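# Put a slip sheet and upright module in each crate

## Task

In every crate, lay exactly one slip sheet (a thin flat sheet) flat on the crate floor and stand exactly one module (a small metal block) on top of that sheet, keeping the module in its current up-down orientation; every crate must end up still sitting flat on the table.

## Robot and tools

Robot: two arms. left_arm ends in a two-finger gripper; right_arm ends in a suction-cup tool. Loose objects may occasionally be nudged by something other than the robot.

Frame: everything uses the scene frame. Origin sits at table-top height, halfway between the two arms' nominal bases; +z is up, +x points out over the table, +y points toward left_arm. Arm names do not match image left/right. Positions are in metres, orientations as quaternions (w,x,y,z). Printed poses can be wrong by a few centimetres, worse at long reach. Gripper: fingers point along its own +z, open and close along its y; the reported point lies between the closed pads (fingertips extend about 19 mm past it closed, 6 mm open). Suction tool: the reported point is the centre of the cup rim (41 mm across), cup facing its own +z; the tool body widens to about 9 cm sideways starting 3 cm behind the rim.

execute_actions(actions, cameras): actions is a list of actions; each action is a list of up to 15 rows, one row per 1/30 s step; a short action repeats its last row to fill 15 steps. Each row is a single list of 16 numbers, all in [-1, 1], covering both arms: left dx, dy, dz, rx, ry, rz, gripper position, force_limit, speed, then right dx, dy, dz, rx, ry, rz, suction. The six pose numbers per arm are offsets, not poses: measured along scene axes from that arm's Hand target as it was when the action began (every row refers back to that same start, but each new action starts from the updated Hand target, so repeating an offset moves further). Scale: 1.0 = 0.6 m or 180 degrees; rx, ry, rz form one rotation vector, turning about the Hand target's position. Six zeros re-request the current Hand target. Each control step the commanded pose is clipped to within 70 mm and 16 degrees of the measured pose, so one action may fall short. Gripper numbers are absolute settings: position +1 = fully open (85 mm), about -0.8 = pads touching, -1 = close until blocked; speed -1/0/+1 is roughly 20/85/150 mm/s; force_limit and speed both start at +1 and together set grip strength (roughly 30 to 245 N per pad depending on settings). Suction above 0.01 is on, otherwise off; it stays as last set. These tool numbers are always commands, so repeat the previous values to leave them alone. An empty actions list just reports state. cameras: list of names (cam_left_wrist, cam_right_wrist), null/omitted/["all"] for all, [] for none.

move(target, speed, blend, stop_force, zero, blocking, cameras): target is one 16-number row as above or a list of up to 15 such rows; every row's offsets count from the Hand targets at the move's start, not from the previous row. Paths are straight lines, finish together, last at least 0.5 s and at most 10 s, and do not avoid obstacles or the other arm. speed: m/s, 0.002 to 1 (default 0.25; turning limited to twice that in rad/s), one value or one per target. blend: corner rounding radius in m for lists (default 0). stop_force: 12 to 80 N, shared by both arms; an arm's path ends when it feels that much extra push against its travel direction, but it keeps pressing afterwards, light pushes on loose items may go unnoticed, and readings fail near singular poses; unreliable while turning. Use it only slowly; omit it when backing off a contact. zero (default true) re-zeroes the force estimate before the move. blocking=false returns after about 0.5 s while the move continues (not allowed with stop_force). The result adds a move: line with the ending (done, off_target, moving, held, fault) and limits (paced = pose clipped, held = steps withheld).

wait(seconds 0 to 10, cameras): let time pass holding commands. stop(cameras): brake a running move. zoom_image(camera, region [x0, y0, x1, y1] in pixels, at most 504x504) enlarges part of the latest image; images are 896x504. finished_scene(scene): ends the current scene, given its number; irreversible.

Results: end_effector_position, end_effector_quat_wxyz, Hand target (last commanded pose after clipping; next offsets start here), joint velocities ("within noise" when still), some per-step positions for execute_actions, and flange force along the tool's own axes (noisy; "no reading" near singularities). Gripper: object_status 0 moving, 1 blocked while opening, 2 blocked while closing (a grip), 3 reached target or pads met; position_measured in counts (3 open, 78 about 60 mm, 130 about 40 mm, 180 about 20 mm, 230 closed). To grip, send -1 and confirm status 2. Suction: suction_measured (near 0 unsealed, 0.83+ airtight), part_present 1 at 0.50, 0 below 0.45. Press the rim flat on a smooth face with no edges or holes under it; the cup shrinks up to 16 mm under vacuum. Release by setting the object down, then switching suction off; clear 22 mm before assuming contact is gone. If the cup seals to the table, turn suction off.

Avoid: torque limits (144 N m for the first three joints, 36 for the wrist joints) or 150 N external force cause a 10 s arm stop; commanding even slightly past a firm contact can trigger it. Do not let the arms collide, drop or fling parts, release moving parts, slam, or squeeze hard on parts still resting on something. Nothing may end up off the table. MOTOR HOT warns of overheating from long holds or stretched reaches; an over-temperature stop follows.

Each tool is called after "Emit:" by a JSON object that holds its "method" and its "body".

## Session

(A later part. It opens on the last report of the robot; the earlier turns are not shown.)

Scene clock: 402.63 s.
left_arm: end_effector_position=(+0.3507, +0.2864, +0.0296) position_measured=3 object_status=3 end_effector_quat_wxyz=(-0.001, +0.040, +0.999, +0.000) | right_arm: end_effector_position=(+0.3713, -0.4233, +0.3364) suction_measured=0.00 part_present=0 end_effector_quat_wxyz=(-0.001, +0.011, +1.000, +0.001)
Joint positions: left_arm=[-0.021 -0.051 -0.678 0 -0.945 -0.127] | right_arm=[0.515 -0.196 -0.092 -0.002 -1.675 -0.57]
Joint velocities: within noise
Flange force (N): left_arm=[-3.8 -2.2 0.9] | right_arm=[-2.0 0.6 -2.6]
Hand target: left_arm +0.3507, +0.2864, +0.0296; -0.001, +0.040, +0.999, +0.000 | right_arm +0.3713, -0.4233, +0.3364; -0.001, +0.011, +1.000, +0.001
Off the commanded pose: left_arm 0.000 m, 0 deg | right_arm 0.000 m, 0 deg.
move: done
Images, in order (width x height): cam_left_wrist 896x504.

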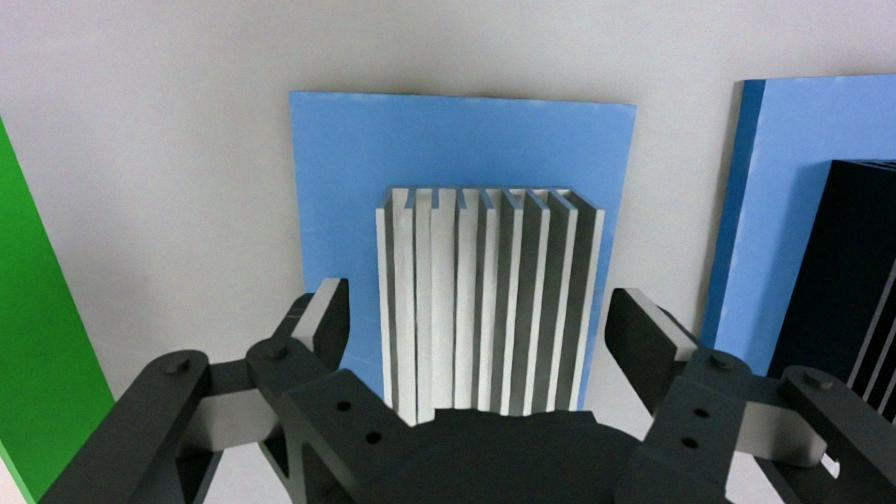

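Emit:
{"method": "move", "body": {"target": [[0, 0.0055, 0, 0, 0, 0, 1, -0.6, -1, 0, 0, 0, 0, 0, 0, 0],[0, 0.0055, -0.012, 0, 0, 0, 1, -0.6, -1, 0, 0, 0, 0, 0, 0, 0]], "speed": 0.03, "stop_force": 15, "cameras": ["cam_left_wrist"]}}

Emit:
{"method": "zoom_image", "body": {"camera": "cam_left_wrist", "region": [270, 160, 720, 420]}}

Scene clock: 409.30 s.
left_arm: end_effector_position=(+0.3507, +0.2897, +0.0224) position_measured=3 object_status=3 end_effector_quat_wxyz=(-0.001, +0.040, +0.999, +0.000) | right_arm: end_effector_position=(+0.3713, -0.4233, +0.3364) suction_measured=0.00 part_present=0 end_effector_quat_wxyz=(-0.001, +0.011, +1.000, +0.001)
Joint positions: left_arm=[-0.011 -0.04 -0.689 0 -0.923 -0.137] | right_arm=[0.515 -0.196 -0.092 -0.002 -1.675 -0.57]
Joint velocities: within noise
Flange force (N): left_arm=[-3.2 -2.3 0.5] | right_arm=[-2.4 0.6 -2.4]
Hand target: left_arm +0.3507, +0.2897, +0.0224; -0.001, +0.040, +0.999, +0.000 | right_arm +0.3713, -0.4233, +0.3364; -0.001, +0.011, +1.000, +0.001
Off the commanded pose: left_arm 0.000 m, 0 deg | right_arm 0.000 m, 0 deg.
move: done
Images, in order (width x height): cam_left_wrist 896x504.

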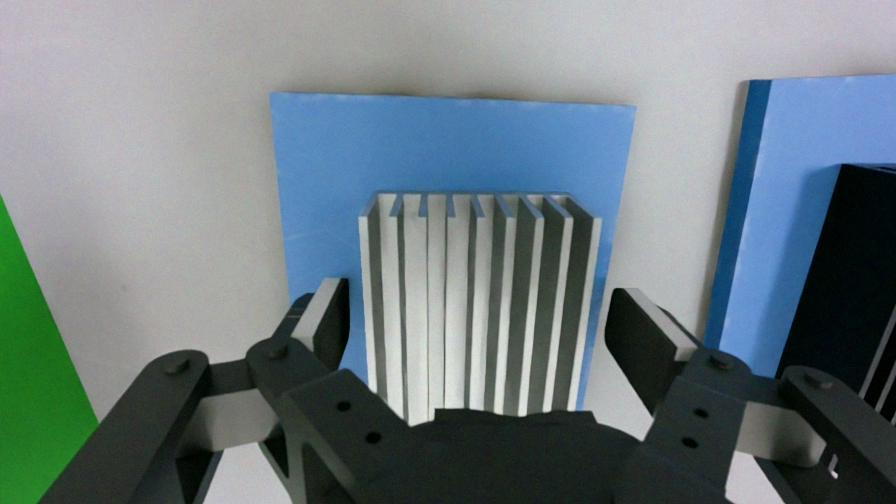

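Scaled by 1.120 from the camera's 896x504 image, which has a finer 1280x720 frame.

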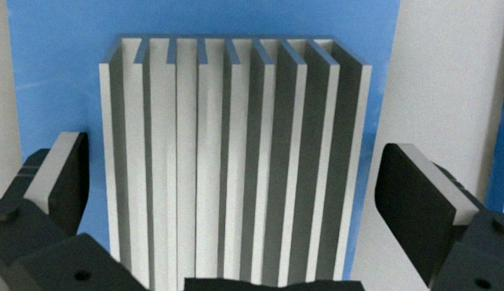

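Emit:
{"method": "move", "body": {"target": [0, 0, 0, 0, 0, 0, -1, -0.6, -1, 0, 0, 0, 0, 0, 0, 0], "cameras": ["cam_left_wrist"]}}

Scene clock: 413.83 s.
left_arm: end_effector_position=(+0.3507, +0.2897, +0.0225) position_measured=55 object_status=2 end_effector_quat_wxyz=(-0.001, +0.040, +0.999, +0.000) | right_arm: end_effector_position=(+0.3713, -0.4233, +0.3364) suction_measured=0.00 part_present=0 end_effector_quat_wxyz=(-0.001, +0.011, +1.000, +0.001)
Joint positions: left_arm=[-0.011 -0.041 -0.689 0 -0.923 -0.137] | right_arm=[0.515 -0.196 -0.092 -0.002 -1.675 -0.57]
Joint velocities: within noise
Flange force (N): left_arm=[8.9 9.8 -81.4] | right_arm=[-2.5 0.2 -2.4]
Hand target: left_arm +0.3507, +0.2897, +0.0224; -0.001, +0.040, +0.999, +0.000 | right_arm +0.3713, -0.4233, +0.3364; -0.001, +0.011, +1.000, +0.001
Off the commanded pose: left_arm 0.000 m, 0 deg | right_arm 0.000 m, 0 deg.
move: done
Images, in order (width x height): cam_left_wrist 896x504.

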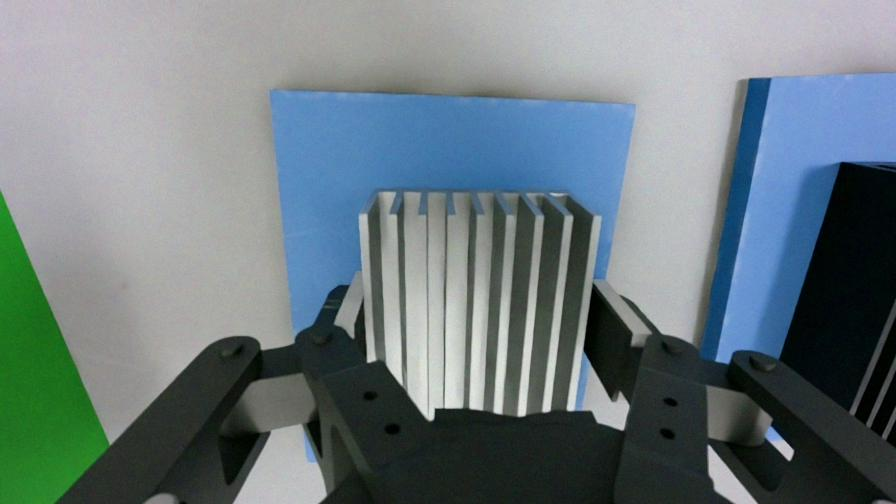

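Emit:
{"method": "move", "body": {"target": [0, 0, 0.01, 0, 0, 0, -1, -0.6, -1, 0, 0, 0, 0, 0, 0, 0], "speed": 0.03, "cameras": ["cam_left_wrist"]}}

Scene clock: 417.63 s.
left_arm: end_effector_position=(+0.3507, +0.2897, +0.0285) position_measured=78 object_status=0 end_effector_quat_wxyz=(-0.001, +0.040, +0.999, +0.000) | right_arm: end_effector_position=(+0.3713, -0.4233, +0.3364) suction_measured=0.00 part_present=0 end_effector_quat_wxyz=(-0.001, +0.011, +1.000, +0.001)
Joint positions: left_arm=[-0.011 -0.052 -0.682 0 -0.941 -0.137] | right_arm=[0.515 -0.196 -0.092 -0.002 -1.675 -0.57]
Joint velocities: within noise
Flange force (N): left_arm=[-1.4 -1.4 -7.5] | right_arm=[-2.2 0.7 -2.4]
Hand target: left_arm +0.3507, +0.2897, +0.0284; -0.001, +0.040, +0.999, +0.000 | right_arm +0.3713, -0.4233, +0.3364; -0.001, +0.011, +1.000, +0.001
Off the commanded pose: left_arm 0.000 m, 0 deg | right_arm 0.000 m, 0 deg.
move: done
Images, in order (width x height): cam_left_wrist 896x504.

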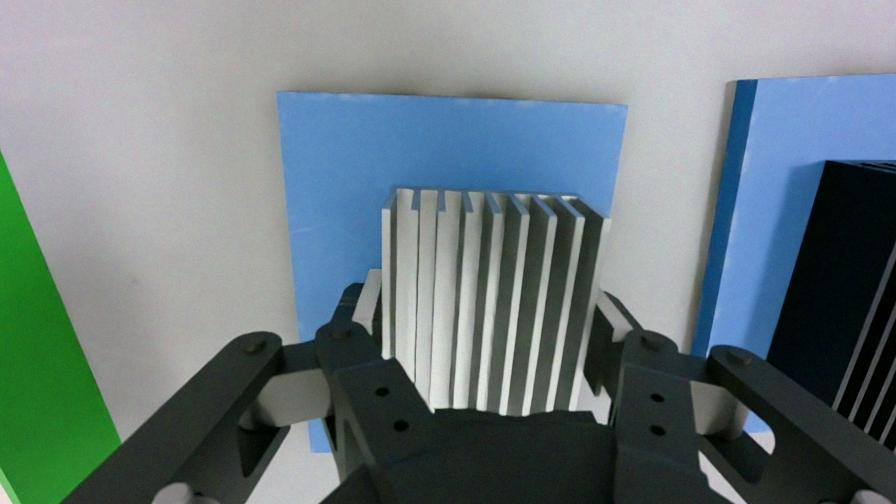

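Emit:
{"method": "wait", "body": {"seconds": 0.5, "cameras": ["cam_left_wrist"]}}

Scene clock: 419.97 s.
left_arm: end_effector_position=(+0.3507, +0.2897, +0.0284) position_measured=78 object_status=2 end_effector_quat_wxyz=(-0.001, +0.040, +0.999, +0.000) | right_arm: end_effector_position=(+0.3713, -0.4233, +0.3364) suction_measured=0.00 part_present=0 end_effector_quat_wxyz=(-0.001, +0.011, +1.000, +0.001)
Joint positions: left_arm=[-0.011 -0.052 -0.682 0 -0.941 -0.137] | right_arm=[0.515 -0.196 -0.092 -0.002 -1.675 -0.57]
Joint velocities: within noise
Flange force (N): left_arm=[-1.5 -1.5 -9.3] | right_arm=[-2.0 0.4 -2.2]
Hand target: left_arm +0.3507, +0.2897, +0.0284; -0.001, +0.040, +0.999, +0.000 | right_arm +0.3713, -0.4233, +0.3364; -0.001, +0.011, +1.000, +0.001
Off the commanded pose: left_arm 0.000 m, 0 deg | right_arm 0.000 m, 0 deg.
wait: 0.50 s; at rest from the start
Images, in order (width x height): cam_left_wrist 896x504.

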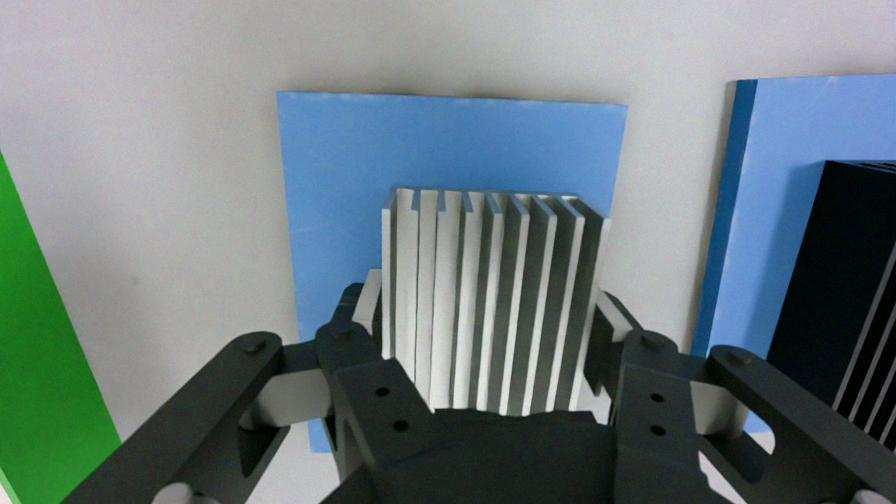

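Emit:
{"method": "move", "body": {"target": [0, 0, 0.2, 0, 0, 0, -1, -0.6, -1, 0, 0, 0, 0, 0, 0, 0], "speed": 0.08, "cameras": ["cam_left_wrist"]}}

Scene clock: 424.50 s.
left_arm: end_effector_position=(+0.3507, +0.2897, +0.1484) position_measured=78 object_status=2 end_effector_quat_wxyz=(-0.001, +0.040, +0.999, +0.000) | right_arm: end_effector_position=(+0.3713, -0.4233, +0.3364) suction_measured=0.00 part_present=0 end_effector_quat_wxyz=(-0.001, +0.011, +1.000, +0.001)
Joint positions: left_arm=[-0.011 -0.21 -0.505 0 -1.277 -0.137] | right_arm=[0.515 -0.196 -0.092 -0.002 -1.675 -0.57]
Joint velocities: within noise
Flange force (N): left_arm=[-3.8 -2.4 1.2] | right_arm=[-2.0 0.5 -2.4]
Hand target: left_arm +0.3507, +0.2897, +0.1484; -0.001, +0.040, +0.999, +0.000 | right_arm +0.3713, -0.4233, +0.3364; -0.001, +0.011, +1.000, +0.001
Off the commanded pose: left_arm 0.000 m, 0 deg | right_arm 0.000 m, 0 deg.
move: done
Images, in order (width x height): cam_left_wrist 896x504.

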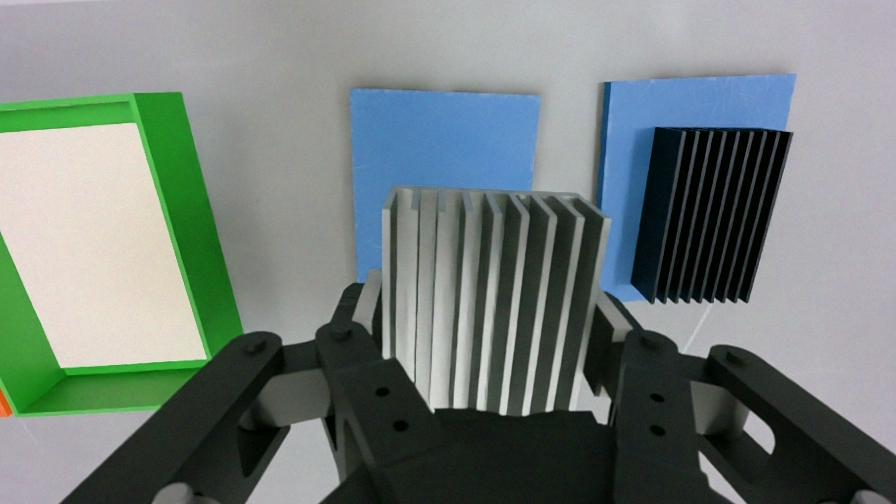

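Emit:
{"method": "move", "body": {"target": [0.012, -0.6, 0.04, 0, 0, 0.016, -1, -0.6, -1, 0, 0, 0, 0, 0, 0, 0], "speed": 0.2, "cameras": ["cam_left_wrist"]}}

Scene clock: 462.70 s.
left_arm: end_effector_position=(+0.3579, -0.0703, +0.1724) position_measured=78 object_status=2 end_effector_quat_wxyz=(-0.001, +0.014, +1.000, +0.000) | right_arm: end_effector_position=(+0.3713, -0.4233, +0.3364) suction_measured=0.00 part_present=0 end_effector_quat_wxyz=(-0.001, +0.011, +1.000, +0.001)
Joint positions: left_arm=[-0.789 0.36 0.163 0.001 -1.375 0.69] | right_arm=[0.515 -0.196 -0.092 -0.002 -1.675 -0.57]
Joint velocities: within noise
Flange force (N): left_arm=[-2.4 -3.9 1.7] | right_arm=[-2.3 0.7 -2.7]
Hand target: left_arm +0.3579, -0.0703, +0.1724; -0.001, +0.014, +1.000, +0.000 | right_arm +0.3713, -0.4233, +0.3364; -0.001, +0.011, +1.000, +0.001
Off the commanded pose: left_arm 0.000 m, 0 deg | right_arm 0.000 m, 0 deg.
move: done
Images, in order (width x height): cam_left_wrist 896x504.

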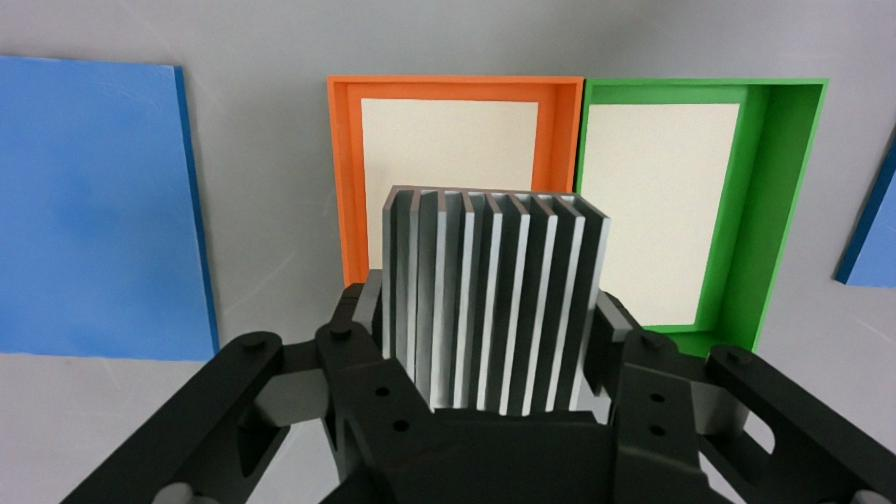

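Emit:
{"method": "move", "body": {"target": [[0.02, -0.012, 0, 0, 0, 0, -1, -0.6, -1, 0, 0, 0, 0, 0, 0, 0],[0.02, -0.012, -0.17, 0, 0, 0, -1, -0.6, -1, 0, 0, 0, 0, 0, 0, 0]], "speed": 0.1, "cameras": ["cam_left_wrist"]}}

Scene clock: 480.13 s.
left_arm: end_effector_position=(+0.3699, -0.0774, +0.0704) position_measured=78 object_status=2 end_effector_quat_wxyz=(-0.001, +0.015, +1.000, +0.000) | right_arm: end_effector_position=(+0.3713, -0.4233, +0.3364) suction_measured=0.00 part_present=0 end_effector_quat_wxyz=(-0.001, +0.011, +1.000, +0.001)
Joint positions: left_arm=[-0.784 0.465 0.062 0.001 -1.169 0.686] | right_arm=[0.515 -0.196 -0.092 -0.002 -1.675 -0.57]
Joint velocities: within noise
Flange force (N): left_arm=[-1.8 -4.0 2.2] | right_arm=[-2.4 0.2 -2.7]
Hand target: left_arm +0.3699, -0.0775, +0.0704; -0.001, +0.014, +1.000, +0.000 | right_arm +0.3713, -0.4233, +0.3364; -0.001, +0.011, +1.000, +0.001
Off the commanded pose: left_arm 0.000 m, 0 deg | right_arm 0.000 m, 0 deg.
move: done
Images, in order (width x height): cam_left_wrist 896x504.

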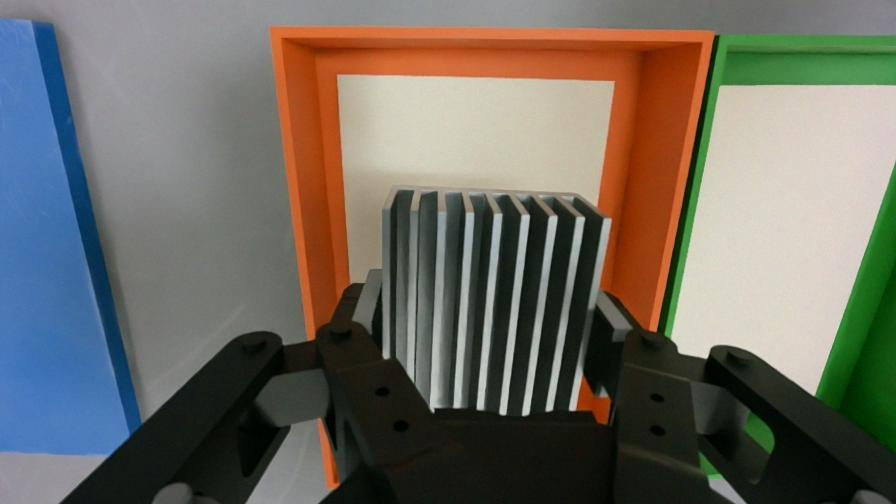

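Emit:
{"method": "move", "body": {"target": [[0.01, -0.002, -0.045, 0, 0, 0, -1, -0.6, -1, 0, 0, 0, 0, 0, 0, 0],[0.01, -0.002, -0.1, 0, 0, 0, -1, -0.6, -1, 0, 0, 0, 0, 0, 0, 0]], "speed": [0.04, 0.01], "stop_force": 12, "cameras": ["cam_left_wrist"]}}

Scene clock: 490.33 s.
left_arm: end_effector_position=(+0.3760, -0.0787, +0.0243) position_measured=78 object_status=2 end_effector_quat_wxyz=(+0.000, +0.014, +1.000, +0.000) | right_arm: end_effector_position=(+0.3713, -0.4233, +0.3364) suction_measured=0.00 part_present=0 end_effector_quat_wxyz=(-0.001, +0.011, +1.000, +0.001)
Joint positions: left_arm=[-0.779 0.524 0.031 0.001 -1.079 0.68] | right_arm=[0.515 -0.196 -0.092 -0.002 -1.675 -0.57]
Joint velocities: within noise
Flange force (N): left_arm=[1.5 1.2 -24.3] | right_arm=[-1.9 0.7 -2.5]
Hand target: left_arm +0.3760, -0.0787, +0.0243; -0.001, +0.014, +1.000, +0.000 (not the last commanded pose) | right_arm +0.3713, -0.4233, +0.3364; -0.001, +0.011, +1.000, +0.001
Off the commanded pose: left_arm 0.014 m, 0 deg | right_arm 0.000 m, 0 deg.
move: contact (left_arm); path passed 1 of 2 targets
Images, in order (width x height): cam_left_wrist 896x504.

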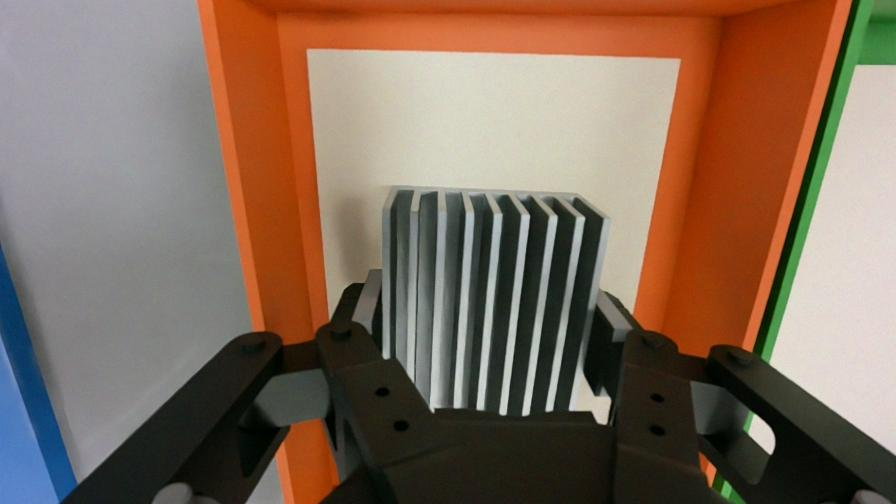

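Emit:
{"method": "move", "body": {"target": [0, 0, 0.0012, 0, 0, 0, -1, -0.6, -1, 0, 0, 0, 0, 0, 0, 0], "speed": 0.02, "cameras": []}}

Emit:
{"method": "move", "body": {"target": [0, 0, 0, 0, 0, 0, 0.72, -0.6, -1, 0, 0, 0, 0, 0, 0, 0], "cameras": ["cam_left_wrist"]}}

Scene clock: 499.00 s.
left_arm: end_effector_position=(+0.3759, -0.0787, +0.0250) position_measured=78 object_status=2 end_effector_quat_wxyz=(-0.001, +0.014, +1.000, +0.000) | right_arm: end_effector_position=(+0.3713, -0.4233, +0.3364) suction_measured=0.00 part_present=0 end_effector_quat_wxyz=(-0.001, +0.011, +1.000, +0.001)
Joint positions: left_arm=[-0.779 0.523 0.032 0.001 -1.08 0.68] | right_arm=[0.515 -0.196 -0.092 -0.002 -1.675 -0.57]
Joint velocities: within noise
Flange force (N): left_arm=[-2.5 -3.6 3.2] | right_arm=[-2.6 0.5 -2.5]
Hand target: left_arm +0.3760, -0.0787, +0.0250; -0.001, +0.014, +1.000, +0.000 | right_arm +0.3713, -0.4233, +0.3364; -0.001, +0.011, +1.000, +0.001
Off the commanded pose: left_arm 0.000 m, 0 deg | right_arm 0.000 m, 0 deg.
move: done
No camera images: "cameras" was empty.

Scene clock: 500.03 s.
left_arm: end_effector_position=(+0.3760, -0.0787, +0.0250) position_measured=39 object_status=0 end_effector_quat_wxyz=(+0.000, +0.014, +1.000, +0.000) | right_arm: end_effector_position=(+0.3713, -0.4233, +0.3364) suction_measured=0.00 part_present=0 end_effector_quat_wxyz=(-0.001, +0.011, +1.000, +0.001)
Joint positions: left_arm=[-0.779 0.523 0.032 0.001 -1.08 0.68] | right_arm=[0.515 -0.196 -0.092 -0.002 -1.675 -0.57]
Joint velocities: within noise
Flange force (N): left_arm=[-2.5 -5.0 0.5] | right_arm=[-2.3 0.4 -2.8]
Hand target: left_arm +0.3760, -0.0787, +0.0250; -0.001, +0.014, +1.000, +0.000 | right_arm +0.3713, -0.4233, +0.3364; -0.001, +0.011, +1.000, +0.001
Off the commanded pose: left_arm 0.000 m, 0 deg | right_arm 0.000 m, 0 deg.
move: done
Images, in order (width x height): cam_left_wrist 896x504.

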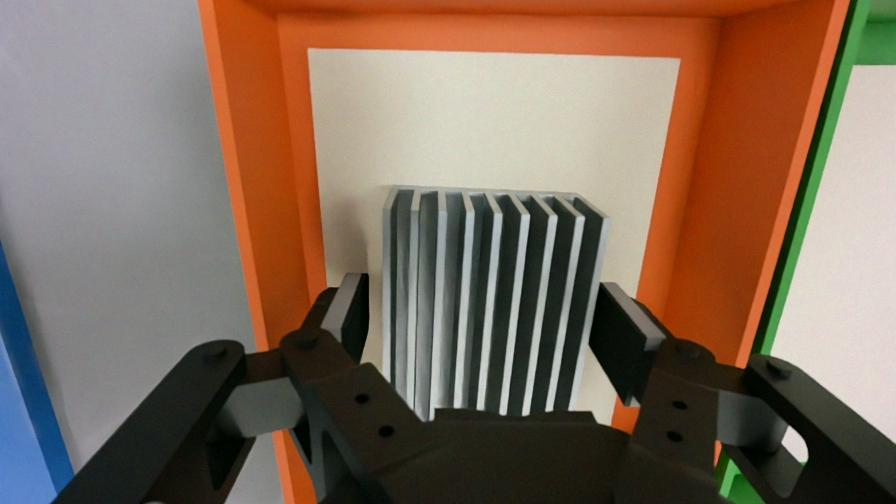

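Emit:
{"method": "move", "body": {"target": [0, 0, 0.2, 0, 0, 0, 0.72, -0.6, -1, 0, 0, 0, 0, 0, 0, 0], "speed": 0.1, "cameras": ["cam_left_wrist"]}}

Emit:
{"method": "move", "body": {"target": [-0.023, 0.81, 0, 0, 0, -0.016, 1, -0.6, -1, 0, 0, 0, 0, 0, 0, 0], "speed": 0.25, "cameras": ["cam_left_wrist"]}}

Scene clock: 510.70 s.
left_arm: end_effector_position=(+0.3759, -0.0788, +0.1450) position_measured=39 object_status=3 end_effector_quat_wxyz=(-0.001, +0.014, +1.000, +0.000) | right_arm: end_effector_position=(+0.3713, -0.4233, +0.3364) suction_measured=0.00 part_present=0 end_effector_quat_wxyz=(-0.001, +0.011, +1.000, +0.001)
Joint positions: left_arm=[-0.779 0.418 0.177 0.001 -1.331 0.681] | right_arm=[0.515 -0.196 -0.092 -0.002 -1.675 -0.57]
Joint velocities: within noise
Flange force (N): left_arm=[-2.0 -4.1 0.2] | right_arm=[-1.9 0.5 -2.6]
Hand target: left_arm +0.3760, -0.0787, +0.1450; -0.001, +0.014, +1.000, +0.000 | right_arm +0.3713, -0.4233, +0.3364; -0.001, +0.011, +1.000, +0.001
Off the commanded pose: left_arm 0.000 m, 0 deg | right_arm 0.000 m, 0 deg.
move: done
Images, in order (width x height): cam_left_wrist 896x504.

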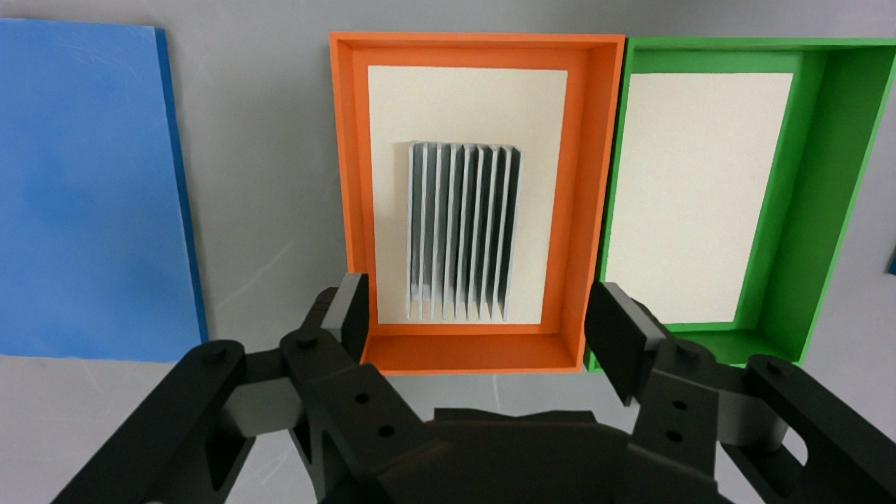

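Scene clock: 513.20 s.
left_arm: end_effector_position=(+0.3622, +0.4073, +0.1450) position_measured=3 object_status=3 end_effector_quat_wxyz=(+0.000, +0.040, +0.999, +0.000) | right_arm: end_effector_position=(+0.3713, -0.4233, +0.3364) suction_measured=0.00 part_present=0 end_effector_quat_wxyz=(-0.001, +0.011, +1.000, +0.001)
Joint positions: left_arm=[0.337 -0.225 -0.526 0 -1.271 -0.486] | right_arm=[0.515 -0.196 -0.092 -0.002 -1.675 -0.57]
Joint velocities: within noise
Flange force (N): left_arm=[-3.9 -1.7 -0.7] | right_arm=[-2.4 0.6 -2.5]
Hand target: left_arm +0.3622, +0.4073, +0.1450; -0.001, +0.040, +0.999, +0.000 | right_arm +0.3713, -0.4233, +0.3364; -0.001, +0.011, +1.000, +0.001
Off the commanded pose: left_arm 0.000 m, 0 deg | right_arm 0.000 m, 0 deg.
move: done
Images, in order (width x height): cam_left_wrist 896x504.

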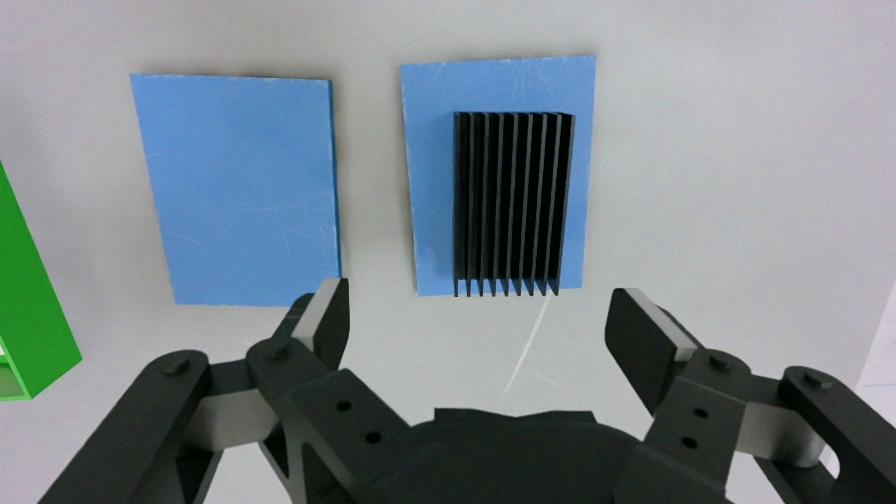

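Emit:
{"method": "move", "body": {"target": [[-0.02, 0.0475, 0, 0, 0, 0, 1, -0.6, -1, 0, 0, 0, 0, 0, 0, 0],[-0.02, 0.0475, -0.148, 0, 0, 0, 1, -0.6, -1, 0, 0, 0, 0, 0, 0, 0]], "speed": 0.12, "cameras": ["cam_left_wrist"]}}

Scene clock: 520.80 s.
left_arm: end_effector_position=(+0.3502, +0.4358, +0.0562) position_measured=3 object_status=3 end_effector_quat_wxyz=(+0.000, +0.040, +0.999, +0.000) | right_arm: end_effector_position=(+0.3713, -0.4233, +0.3364) suction_measured=0.00 part_present=0 end_effector_quat_wxyz=(-0.001, +0.011, +1.000, +0.001)
Joint positions: left_arm=[0.436 -0.147 -0.69 -0.001 -1.03 -0.584] | right_arm=[0.515 -0.196 -0.092 -0.002 -1.675 -0.57]
Joint velocities: within noise
Flange force (N): left_arm=[-2.6 0.8 0.0] | right_arm=[-2.0 0.4 -2.5]
Hand target: left_arm +0.3502, +0.4358, +0.0562; -0.001, +0.040, +0.999, +0.000 | right_arm +0.3713, -0.4233, +0.3364; -0.001, +0.011, +1.000, +0.001
Off the commanded pose: left_arm 0.000 m, 0 deg | right_arm 0.000 m, 0 deg.
move: done
Images, in order (width x height): cam_left_wrist 896x504.

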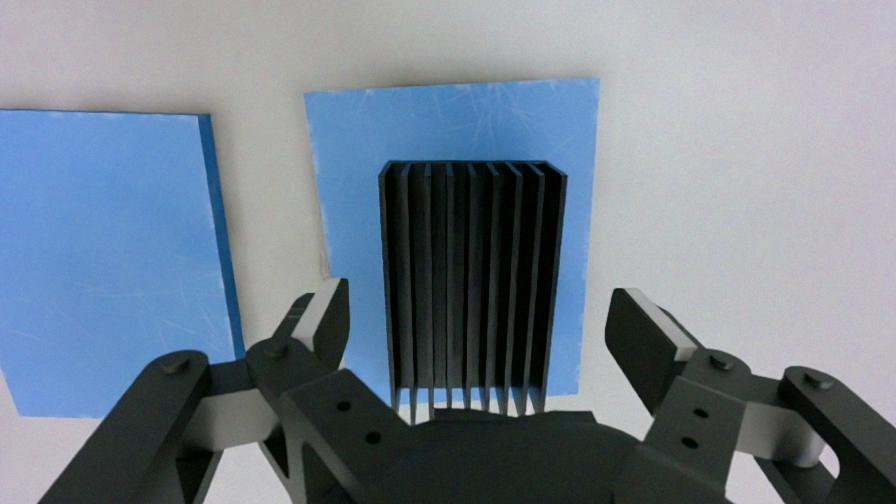

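Emit:
{"method": "move", "body": {"target": [0, 0, -0.0455, 0, 0, 0, 1, -0.6, -1, 0, 0, 0, 0, 0, 0, 0], "speed": 0.04, "stop_force": 15, "cameras": ["cam_left_wrist"]}}

Scene clock: 525.67 s.
left_arm: end_effector_position=(+0.3502, +0.4358, +0.0289) position_measured=3 object_status=3 end_effector_quat_wxyz=(-0.001, +0.040, +0.999, +0.000) | right_arm: end_effector_position=(+0.3713, -0.4233, +0.3364) suction_measured=0.00 part_present=0 end_effector_quat_wxyz=(-0.001, +0.011, +1.000, +0.001)
Joint positions: left_arm=[0.436 -0.099 -0.724 -0.001 -0.947 -0.584] | right_arm=[0.515 -0.196 -0.092 -0.002 -1.675 -0.57]
Joint velocities: within noise
Flange force (N): left_arm=[-3.7 -1.1 0.5] | right_arm=[-2.3 0.6 -2.5]
Hand target: left_arm +0.3502, +0.4358, +0.0289; -0.001, +0.040, +0.999, +0.000 | right_arm +0.3713, -0.4233, +0.3364; -0.001, +0.011, +1.000, +0.001
Off the commanded pose: left_arm 0.000 m, 0 deg | right_arm 0.000 m, 0 deg.
move: done
Images, in order (width x height): cam_left_wrist 896x504.

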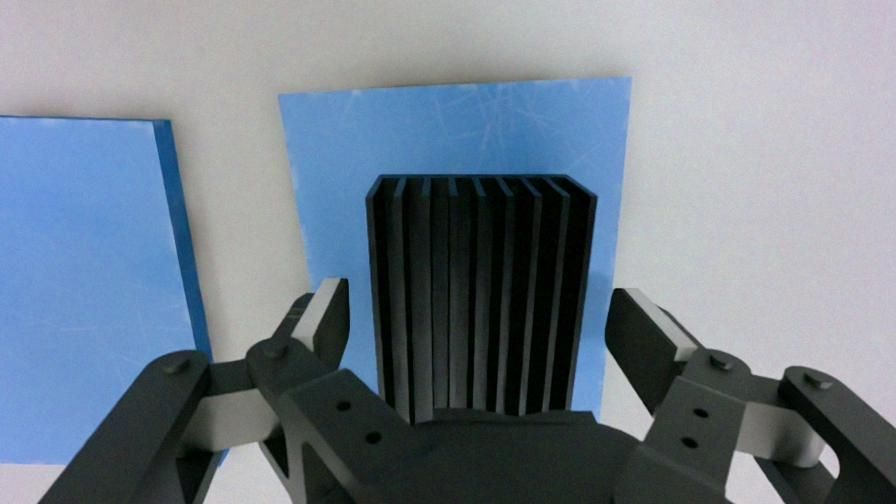

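Emit:
{"method": "move", "body": {"target": [0, 0.002, 0.001, 0, 0, 0, 1, -0.6, -1, 0, 0, 0, 0, 0, 0, 0], "speed": 0.03, "cameras": []}}

Emit:
{"method": "move", "body": {"target": [0, 0, 0, 0, 0, 0, -1, -0.6, -1, 0, 0, 0, 0, 0, 0, 0], "cameras": ["cam_left_wrist"]}}

Scene clock: 529.57 s.
left_arm: end_effector_position=(+0.3502, +0.4370, +0.0295) position_measured=3 object_status=3 end_effector_quat_wxyz=(-0.001, +0.040, +0.999, +0.000) | right_arm: end_effector_position=(+0.3713, -0.4233, +0.3364) suction_measured=0.00 part_present=0 end_effector_quat_wxyz=(-0.001, +0.011, +1.000, +0.001)
Joint positions: left_arm=[0.439 -0.1 -0.723 -0.001 -0.948 -0.587] | right_arm=[0.515 -0.196 -0.092 -0.002 -1.675 -0.57]
Joint velocities: within noise
Flange force (N): left_arm=[-3.7 -0.6 0.6] | right_arm=[-2.1 0.3 -2.3]
Hand target: left_arm +0.3502, +0.4370, +0.0295; -0.001, +0.040, +0.999, +0.000 | right_arm +0.3713, -0.4233, +0.3364; -0.001, +0.011, +1.000, +0.001
Off the commanded pose: left_arm 0.000 m, 0 deg | right_arm 0.000 m, 0 deg.
move: done
No camera images: "cameras" was empty.

Scene clock: 531.27 s.
left_arm: end_effector_position=(+0.3502, +0.4370, +0.0296) position_measured=78 object_status=2 end_effector_quat_wxyz=(+0.000, +0.040, +0.999, +0.000) | right_arm: end_effector_position=(+0.3713, -0.4233, +0.3364) suction_measured=0.00 part_present=0 end_effector_quat_wxyz=(-0.001, +0.011, +1.000, +0.001)
Joint positions: left_arm=[0.439 -0.1 -0.723 -0.001 -0.948 -0.587] | right_arm=[0.515 -0.196 -0.092 -0.002 -1.675 -0.57]
Joint velocities: within noise
Flange force (N): left_arm=[0.4 -2.5 -14.0] | right_arm=[-2.1 0.6 -2.9]
Hand target: left_arm +0.3502, +0.4370, +0.0295; -0.001, +0.040, +0.999, +0.000 | right_arm +0.3713, -0.4233, +0.3364; -0.001, +0.011, +1.000, +0.001
Off the commanded pose: left_arm 0.000 m, 0 deg | right_arm 0.000 m, 0 deg.
move: done
Images, in order (width x height): cam_left_wrist 896x504.

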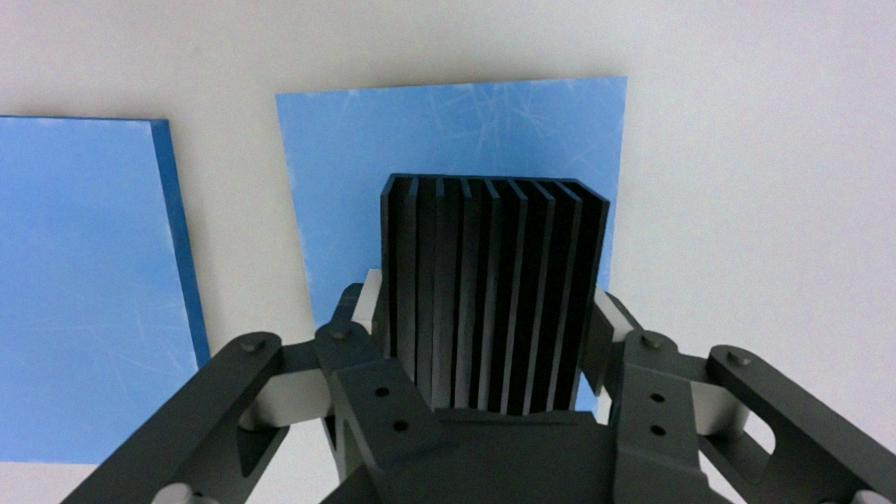

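Emit:
{"method": "move", "body": {"target": [[0, 0, 0.2, 0, 0, 0, -1, -0.6, -1, 0, 0, 0, 0, 0, 0, 0],[0.048, -0.638, 0.2, 0, 0, 0.016, -1, -0.6, -1, 0, 0, 0, 0, 0, 0, 0]], "speed": [0.08, 0.2], "cameras": ["cam_left_wrist"]}}

Scene clock: 543.27 s.
left_arm: end_effector_position=(+0.3790, +0.0542, +0.1495) position_measured=78 object_status=2 end_effector_quat_wxyz=(-0.001, +0.014, +1.000, +0.000) | right_arm: end_effector_position=(+0.3713, -0.4233, +0.3364) suction_measured=0.00 part_present=0 end_effector_quat_wxyz=(-0.001, +0.011, +1.000, +0.001)
Joint positions: left_arm=[-0.571 0.177 -0.122 0.001 -1.272 0.472] | right_arm=[0.515 -0.196 -0.092 -0.002 -1.675 -0.57]
Joint velocities: within noise
Flange force (N): left_arm=[-1.8 -2.5 2.0] | right_arm=[-1.8 0.5 -2.4]
Hand target: left_arm +0.3790, +0.0542, +0.1495; -0.001, +0.014, +1.000, +0.000 | right_arm +0.3713, -0.4233, +0.3364; -0.001, +0.011, +1.000, +0.001
Off the commanded pose: left_arm 0.000 m, 0 deg | right_arm 0.000 m, 0 deg.
move: done
Images, in order (width x height): cam_left_wrist 896x504.

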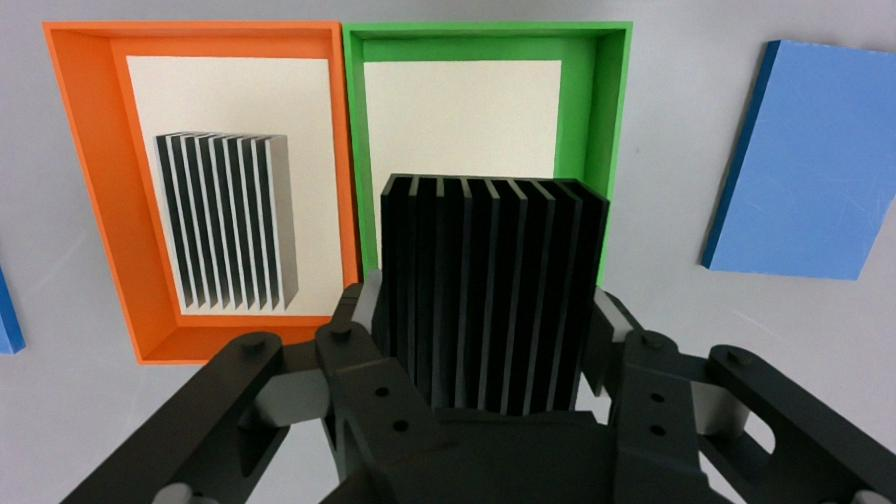

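Emit:
{"method": "move", "body": {"target": [-0.006, 0.001, -0.15, 0, 0, 0, -1, -0.6, -1, 0, 0, 0, 0, 0, 0, 0], "speed": 0.1, "cameras": ["cam_left_wrist"]}}

Scene clock: 552.03 s.
left_arm: end_effector_position=(+0.3754, +0.0548, +0.0595) position_measured=78 object_status=2 end_effector_quat_wxyz=(+0.000, +0.015, +1.000, +0.000) | right_arm: end_effector_position=(+0.3713, -0.4233, +0.3364) suction_measured=0.00 part_present=0 end_effector_quat_wxyz=(-0.001, +0.011, +1.000, +0.001)
Joint positions: left_arm=[-0.573 0.258 -0.251 0 -1.063 0.475] | right_arm=[0.515 -0.196 -0.092 -0.002 -1.675 -0.57]
Joint velocities: within noise
Flange force (N): left_arm=[-2.5 -3.8 3.0] | right_arm=[-2.6 0.1 -2.6]
Hand target: left_arm +0.3754, +0.0548, +0.0595; -0.001, +0.014, +1.000, +0.000 | right_arm +0.3713, -0.4233, +0.3364; -0.001, +0.011, +1.000, +0.001
Off the commanded pose: left_arm 0.000 m, 0 deg | right_arm 0.000 m, 0 deg.
move: done
Images, in order (width x height): cam_left_wrist 896x504.

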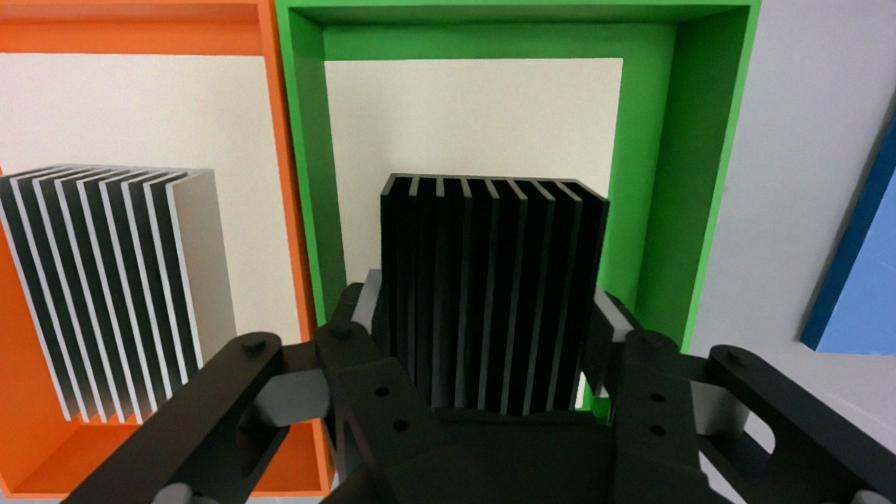

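Emit:
{"method": "move", "body": {"target": [[0, 0.005, 0, 0, 0, 0, -1, -0.6, -1, 0, 0, 0, 0, 0, 0, 0],[0, 0.005, -0.04, 0, 0, 0, -1, -0.6, -1, 0, 0, 0, 0, 0, 0, 0],[0, 0.005, -0.08, 0, 0, 0, -1, -0.6, -1, 0, 0, 0, 0, 0, 0, 0]], "speed": [0.04, 0.04, 0.01], "stop_force": 12, "cameras": ["cam_left_wrist"]}}

Emit:
{"method": "move", "body": {"target": [0, 0, 0.0012, 0, 0, 0, -1, -0.6, -1, 0, 0, 0, 0, 0, 0, 0], "speed": 0.02, "cameras": []}}

Scene clock: 561.27 s.
left_arm: end_effector_position=(+0.3754, +0.0577, +0.0250) position_measured=78 object_status=2 end_effector_quat_wxyz=(+0.000, +0.014, +1.000, +0.000) | right_arm: end_effector_position=(+0.3713, -0.4233, +0.3364) suction_measured=0.00 part_present=0 end_effector_quat_wxyz=(-0.001, +0.011, +1.000, +0.001)
Joint positions: left_arm=[-0.568 0.299 -0.292 0.001 -0.981 0.469] | right_arm=[0.515 -0.196 -0.092 -0.002 -1.675 -0.57]
Joint velocities: within noise
Flange force (N): left_arm=[2.9 3.3 -24.8] | right_arm=[-2.4 0.5 -2.4]
Hand target: left_arm +0.3754, +0.0577, +0.0250; +0.000, +0.014, +1.000, +0.000 (not the last commanded pose) | right_arm +0.3713, -0.4233, +0.3364; -0.001, +0.011, +1.000, +0.001
Off the commanded pose: left_arm 0.014 m, 0 deg | right_arm 0.000 m, 0 deg.
move: contact (left_arm); path passed 2 of 3 targets
Images, in order (width x height): cam_left_wrist 896x504.

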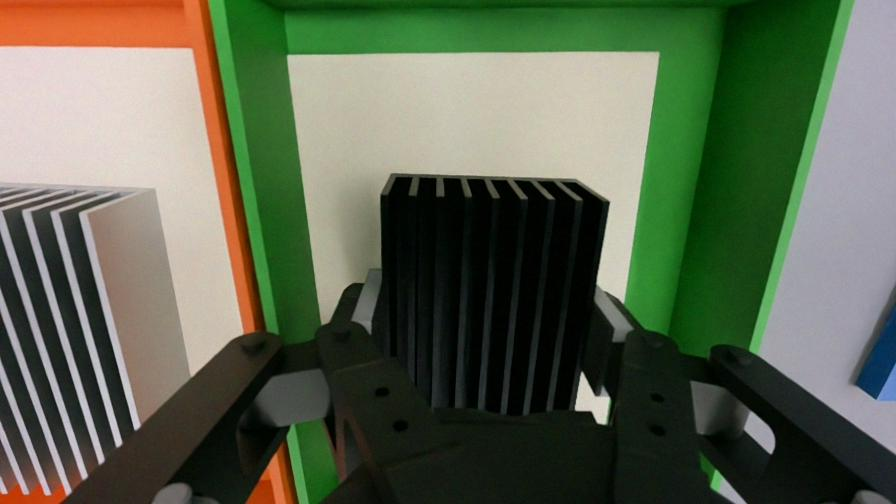

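Scene clock: 561.97 s.
left_arm: end_effector_position=(+0.3754, +0.0577, +0.0257) position_measured=78 object_status=2 end_effector_quat_wxyz=(+0.000, +0.014, +1.000, +0.000) | right_arm: end_effector_position=(+0.3713, -0.4233, +0.3364) suction_measured=0.00 part_present=0 end_effector_quat_wxyz=(-0.001, +0.011, +1.000, +0.001)
Joint positions: left_arm=[-0.568 0.298 -0.291 0.001 -0.982 0.469] | right_arm=[0.515 -0.196 -0.092 -0.002 -1.675 -0.57]
Joint velocities: within noise
Flange force (N): left_arm=[-1.8 -3.7 2.4] | right_arm=[-2.2 0.5 -2.6]
Hand target: left_arm +0.3754, +0.0577, +0.0257; +0.000, +0.014, +1.000, +0.000 | right_arm +0.3713, -0.4233, +0.3364; -0.001, +0.011, +1.000, +0.001
Off the commanded pose: left_arm 0.000 m, 0 deg | right_arm 0.000 m, 0 deg.
move: done
No camera images: "cameras" was empty.

Emit:
{"method": "move", "body": {"target": [0, 0, 0, 0, 0, 0, 0.66, -0.6, -1, 0, 0, 0, 0, 0, 0, 0], "cameras": []}}

Emit:
{"method": "move", "body": {"target": [[0, 0, 0.05, 0, 0, 0, 0.66, -0.6, -1, 0, 0, 0, 0, 0, 0, 0],[0, 0, 0.33, 0, 0, 0, 0.66, -0.6, -1, 0, 0, 0, 0, 0, 0, 0]], "speed": [0.05, 0.15]}}

Emit:
{"method": "zoom_image", "body": {"camera": "cam_left_wrist", "region": [100, 0, 700, 400]}}

Scene clock: 566.83 s.
left_arm: end_effector_position=(+0.3754, +0.0577, +0.0258) position_measured=45 object_status=0 end_effector_quat_wxyz=(+0.000, +0.014, +1.000, +0.000) | right_arm: end_effector_position=(+0.3713, -0.4233, +0.3364) suction_measured=0.00 part_present=0 end_effector_quat_wxyz=(-0.001, +0.011, +1.000, +0.001)
Joint positions: left_arm=[-0.568 0.298 -0.291 0.001 -0.982 0.469] | right_arm=[0.515 -0.196 -0.092 -0.002 -1.675 -0.57]
Joint velocities: within noise
Flange force (N): left_arm=[-1.9 -3.3 0.3] | right_arm=[-2.3 0.4 -2.7]
Hand target: left_arm +0.3754, +0.0577, +0.0257; +0.000, +0.014, +1.000, +0.000 | right_arm +0.3713, -0.4233, +0.3364; -0.001, +0.011, +1.000, +0.001
Off the commanded pose: left_arm 0.000 m, 0 deg | right_arm 0.000 m, 0 deg.
move: done
No camera images: "cameras" was empty.

Scene clock: 568.97 s.
left_arm: end_effector_position=(+0.3754, +0.0577, +0.2238) position_measured=45 object_status=3 end_effector_quat_wxyz=(+0.000, +0.014, +1.000, +0.000) | right_arm: end_effector_position=(+0.3713, -0.4233, +0.3364) suction_measured=0.00 part_present=0 end_effector_quat_wxyz=(-0.001, +0.011, +1.000, +0.001)
Joint positions: left_arm=[-0.568 0.126 -0.004 0.001 -1.442 0.469] | right_arm=[0.515 -0.196 -0.092 -0.002 -1.675 -0.57]
Joint velocities: within noise
Flange force (N): left_arm=[-1.4 -2.9 -0.6] | right_arm=[-2.0 0.5 -2.5]
Hand target: left_arm +0.3754, +0.0577, +0.2237; +0.000, +0.014, +1.000, +0.000 | right_arm +0.3713, -0.4233, +0.3364; -0.001, +0.011, +1.000, +0.001
Off the commanded pose: left_arm 0.000 m, 0 deg | right_arm 0.000 m, 0 deg.
move: done

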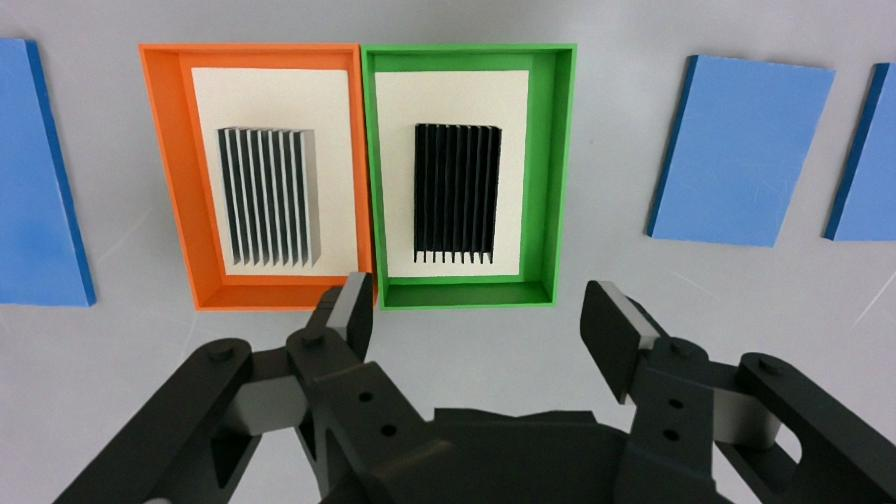

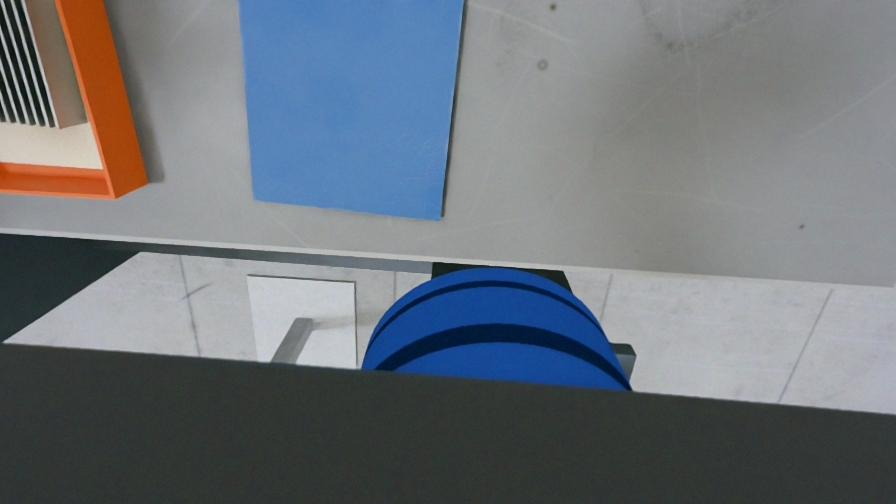

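Region (100, 0, 700, 400) is 600x400 pixels. A region can be at most 504 by 504 pixels.

Both look good.

Emit:
{"method": "zoom_image", "body": {"camera": "cam_left_wrist", "region": [120, 20, 600, 330]}}

Scaled by 1.050 from the camera's 896x504 image, which has a finer 1280x720 frame.

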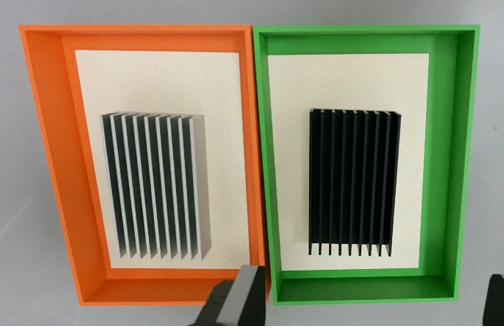

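Emit:
{"method": "finished_scene", "body": {"scene": 1}}

The scene is finished: the task was done.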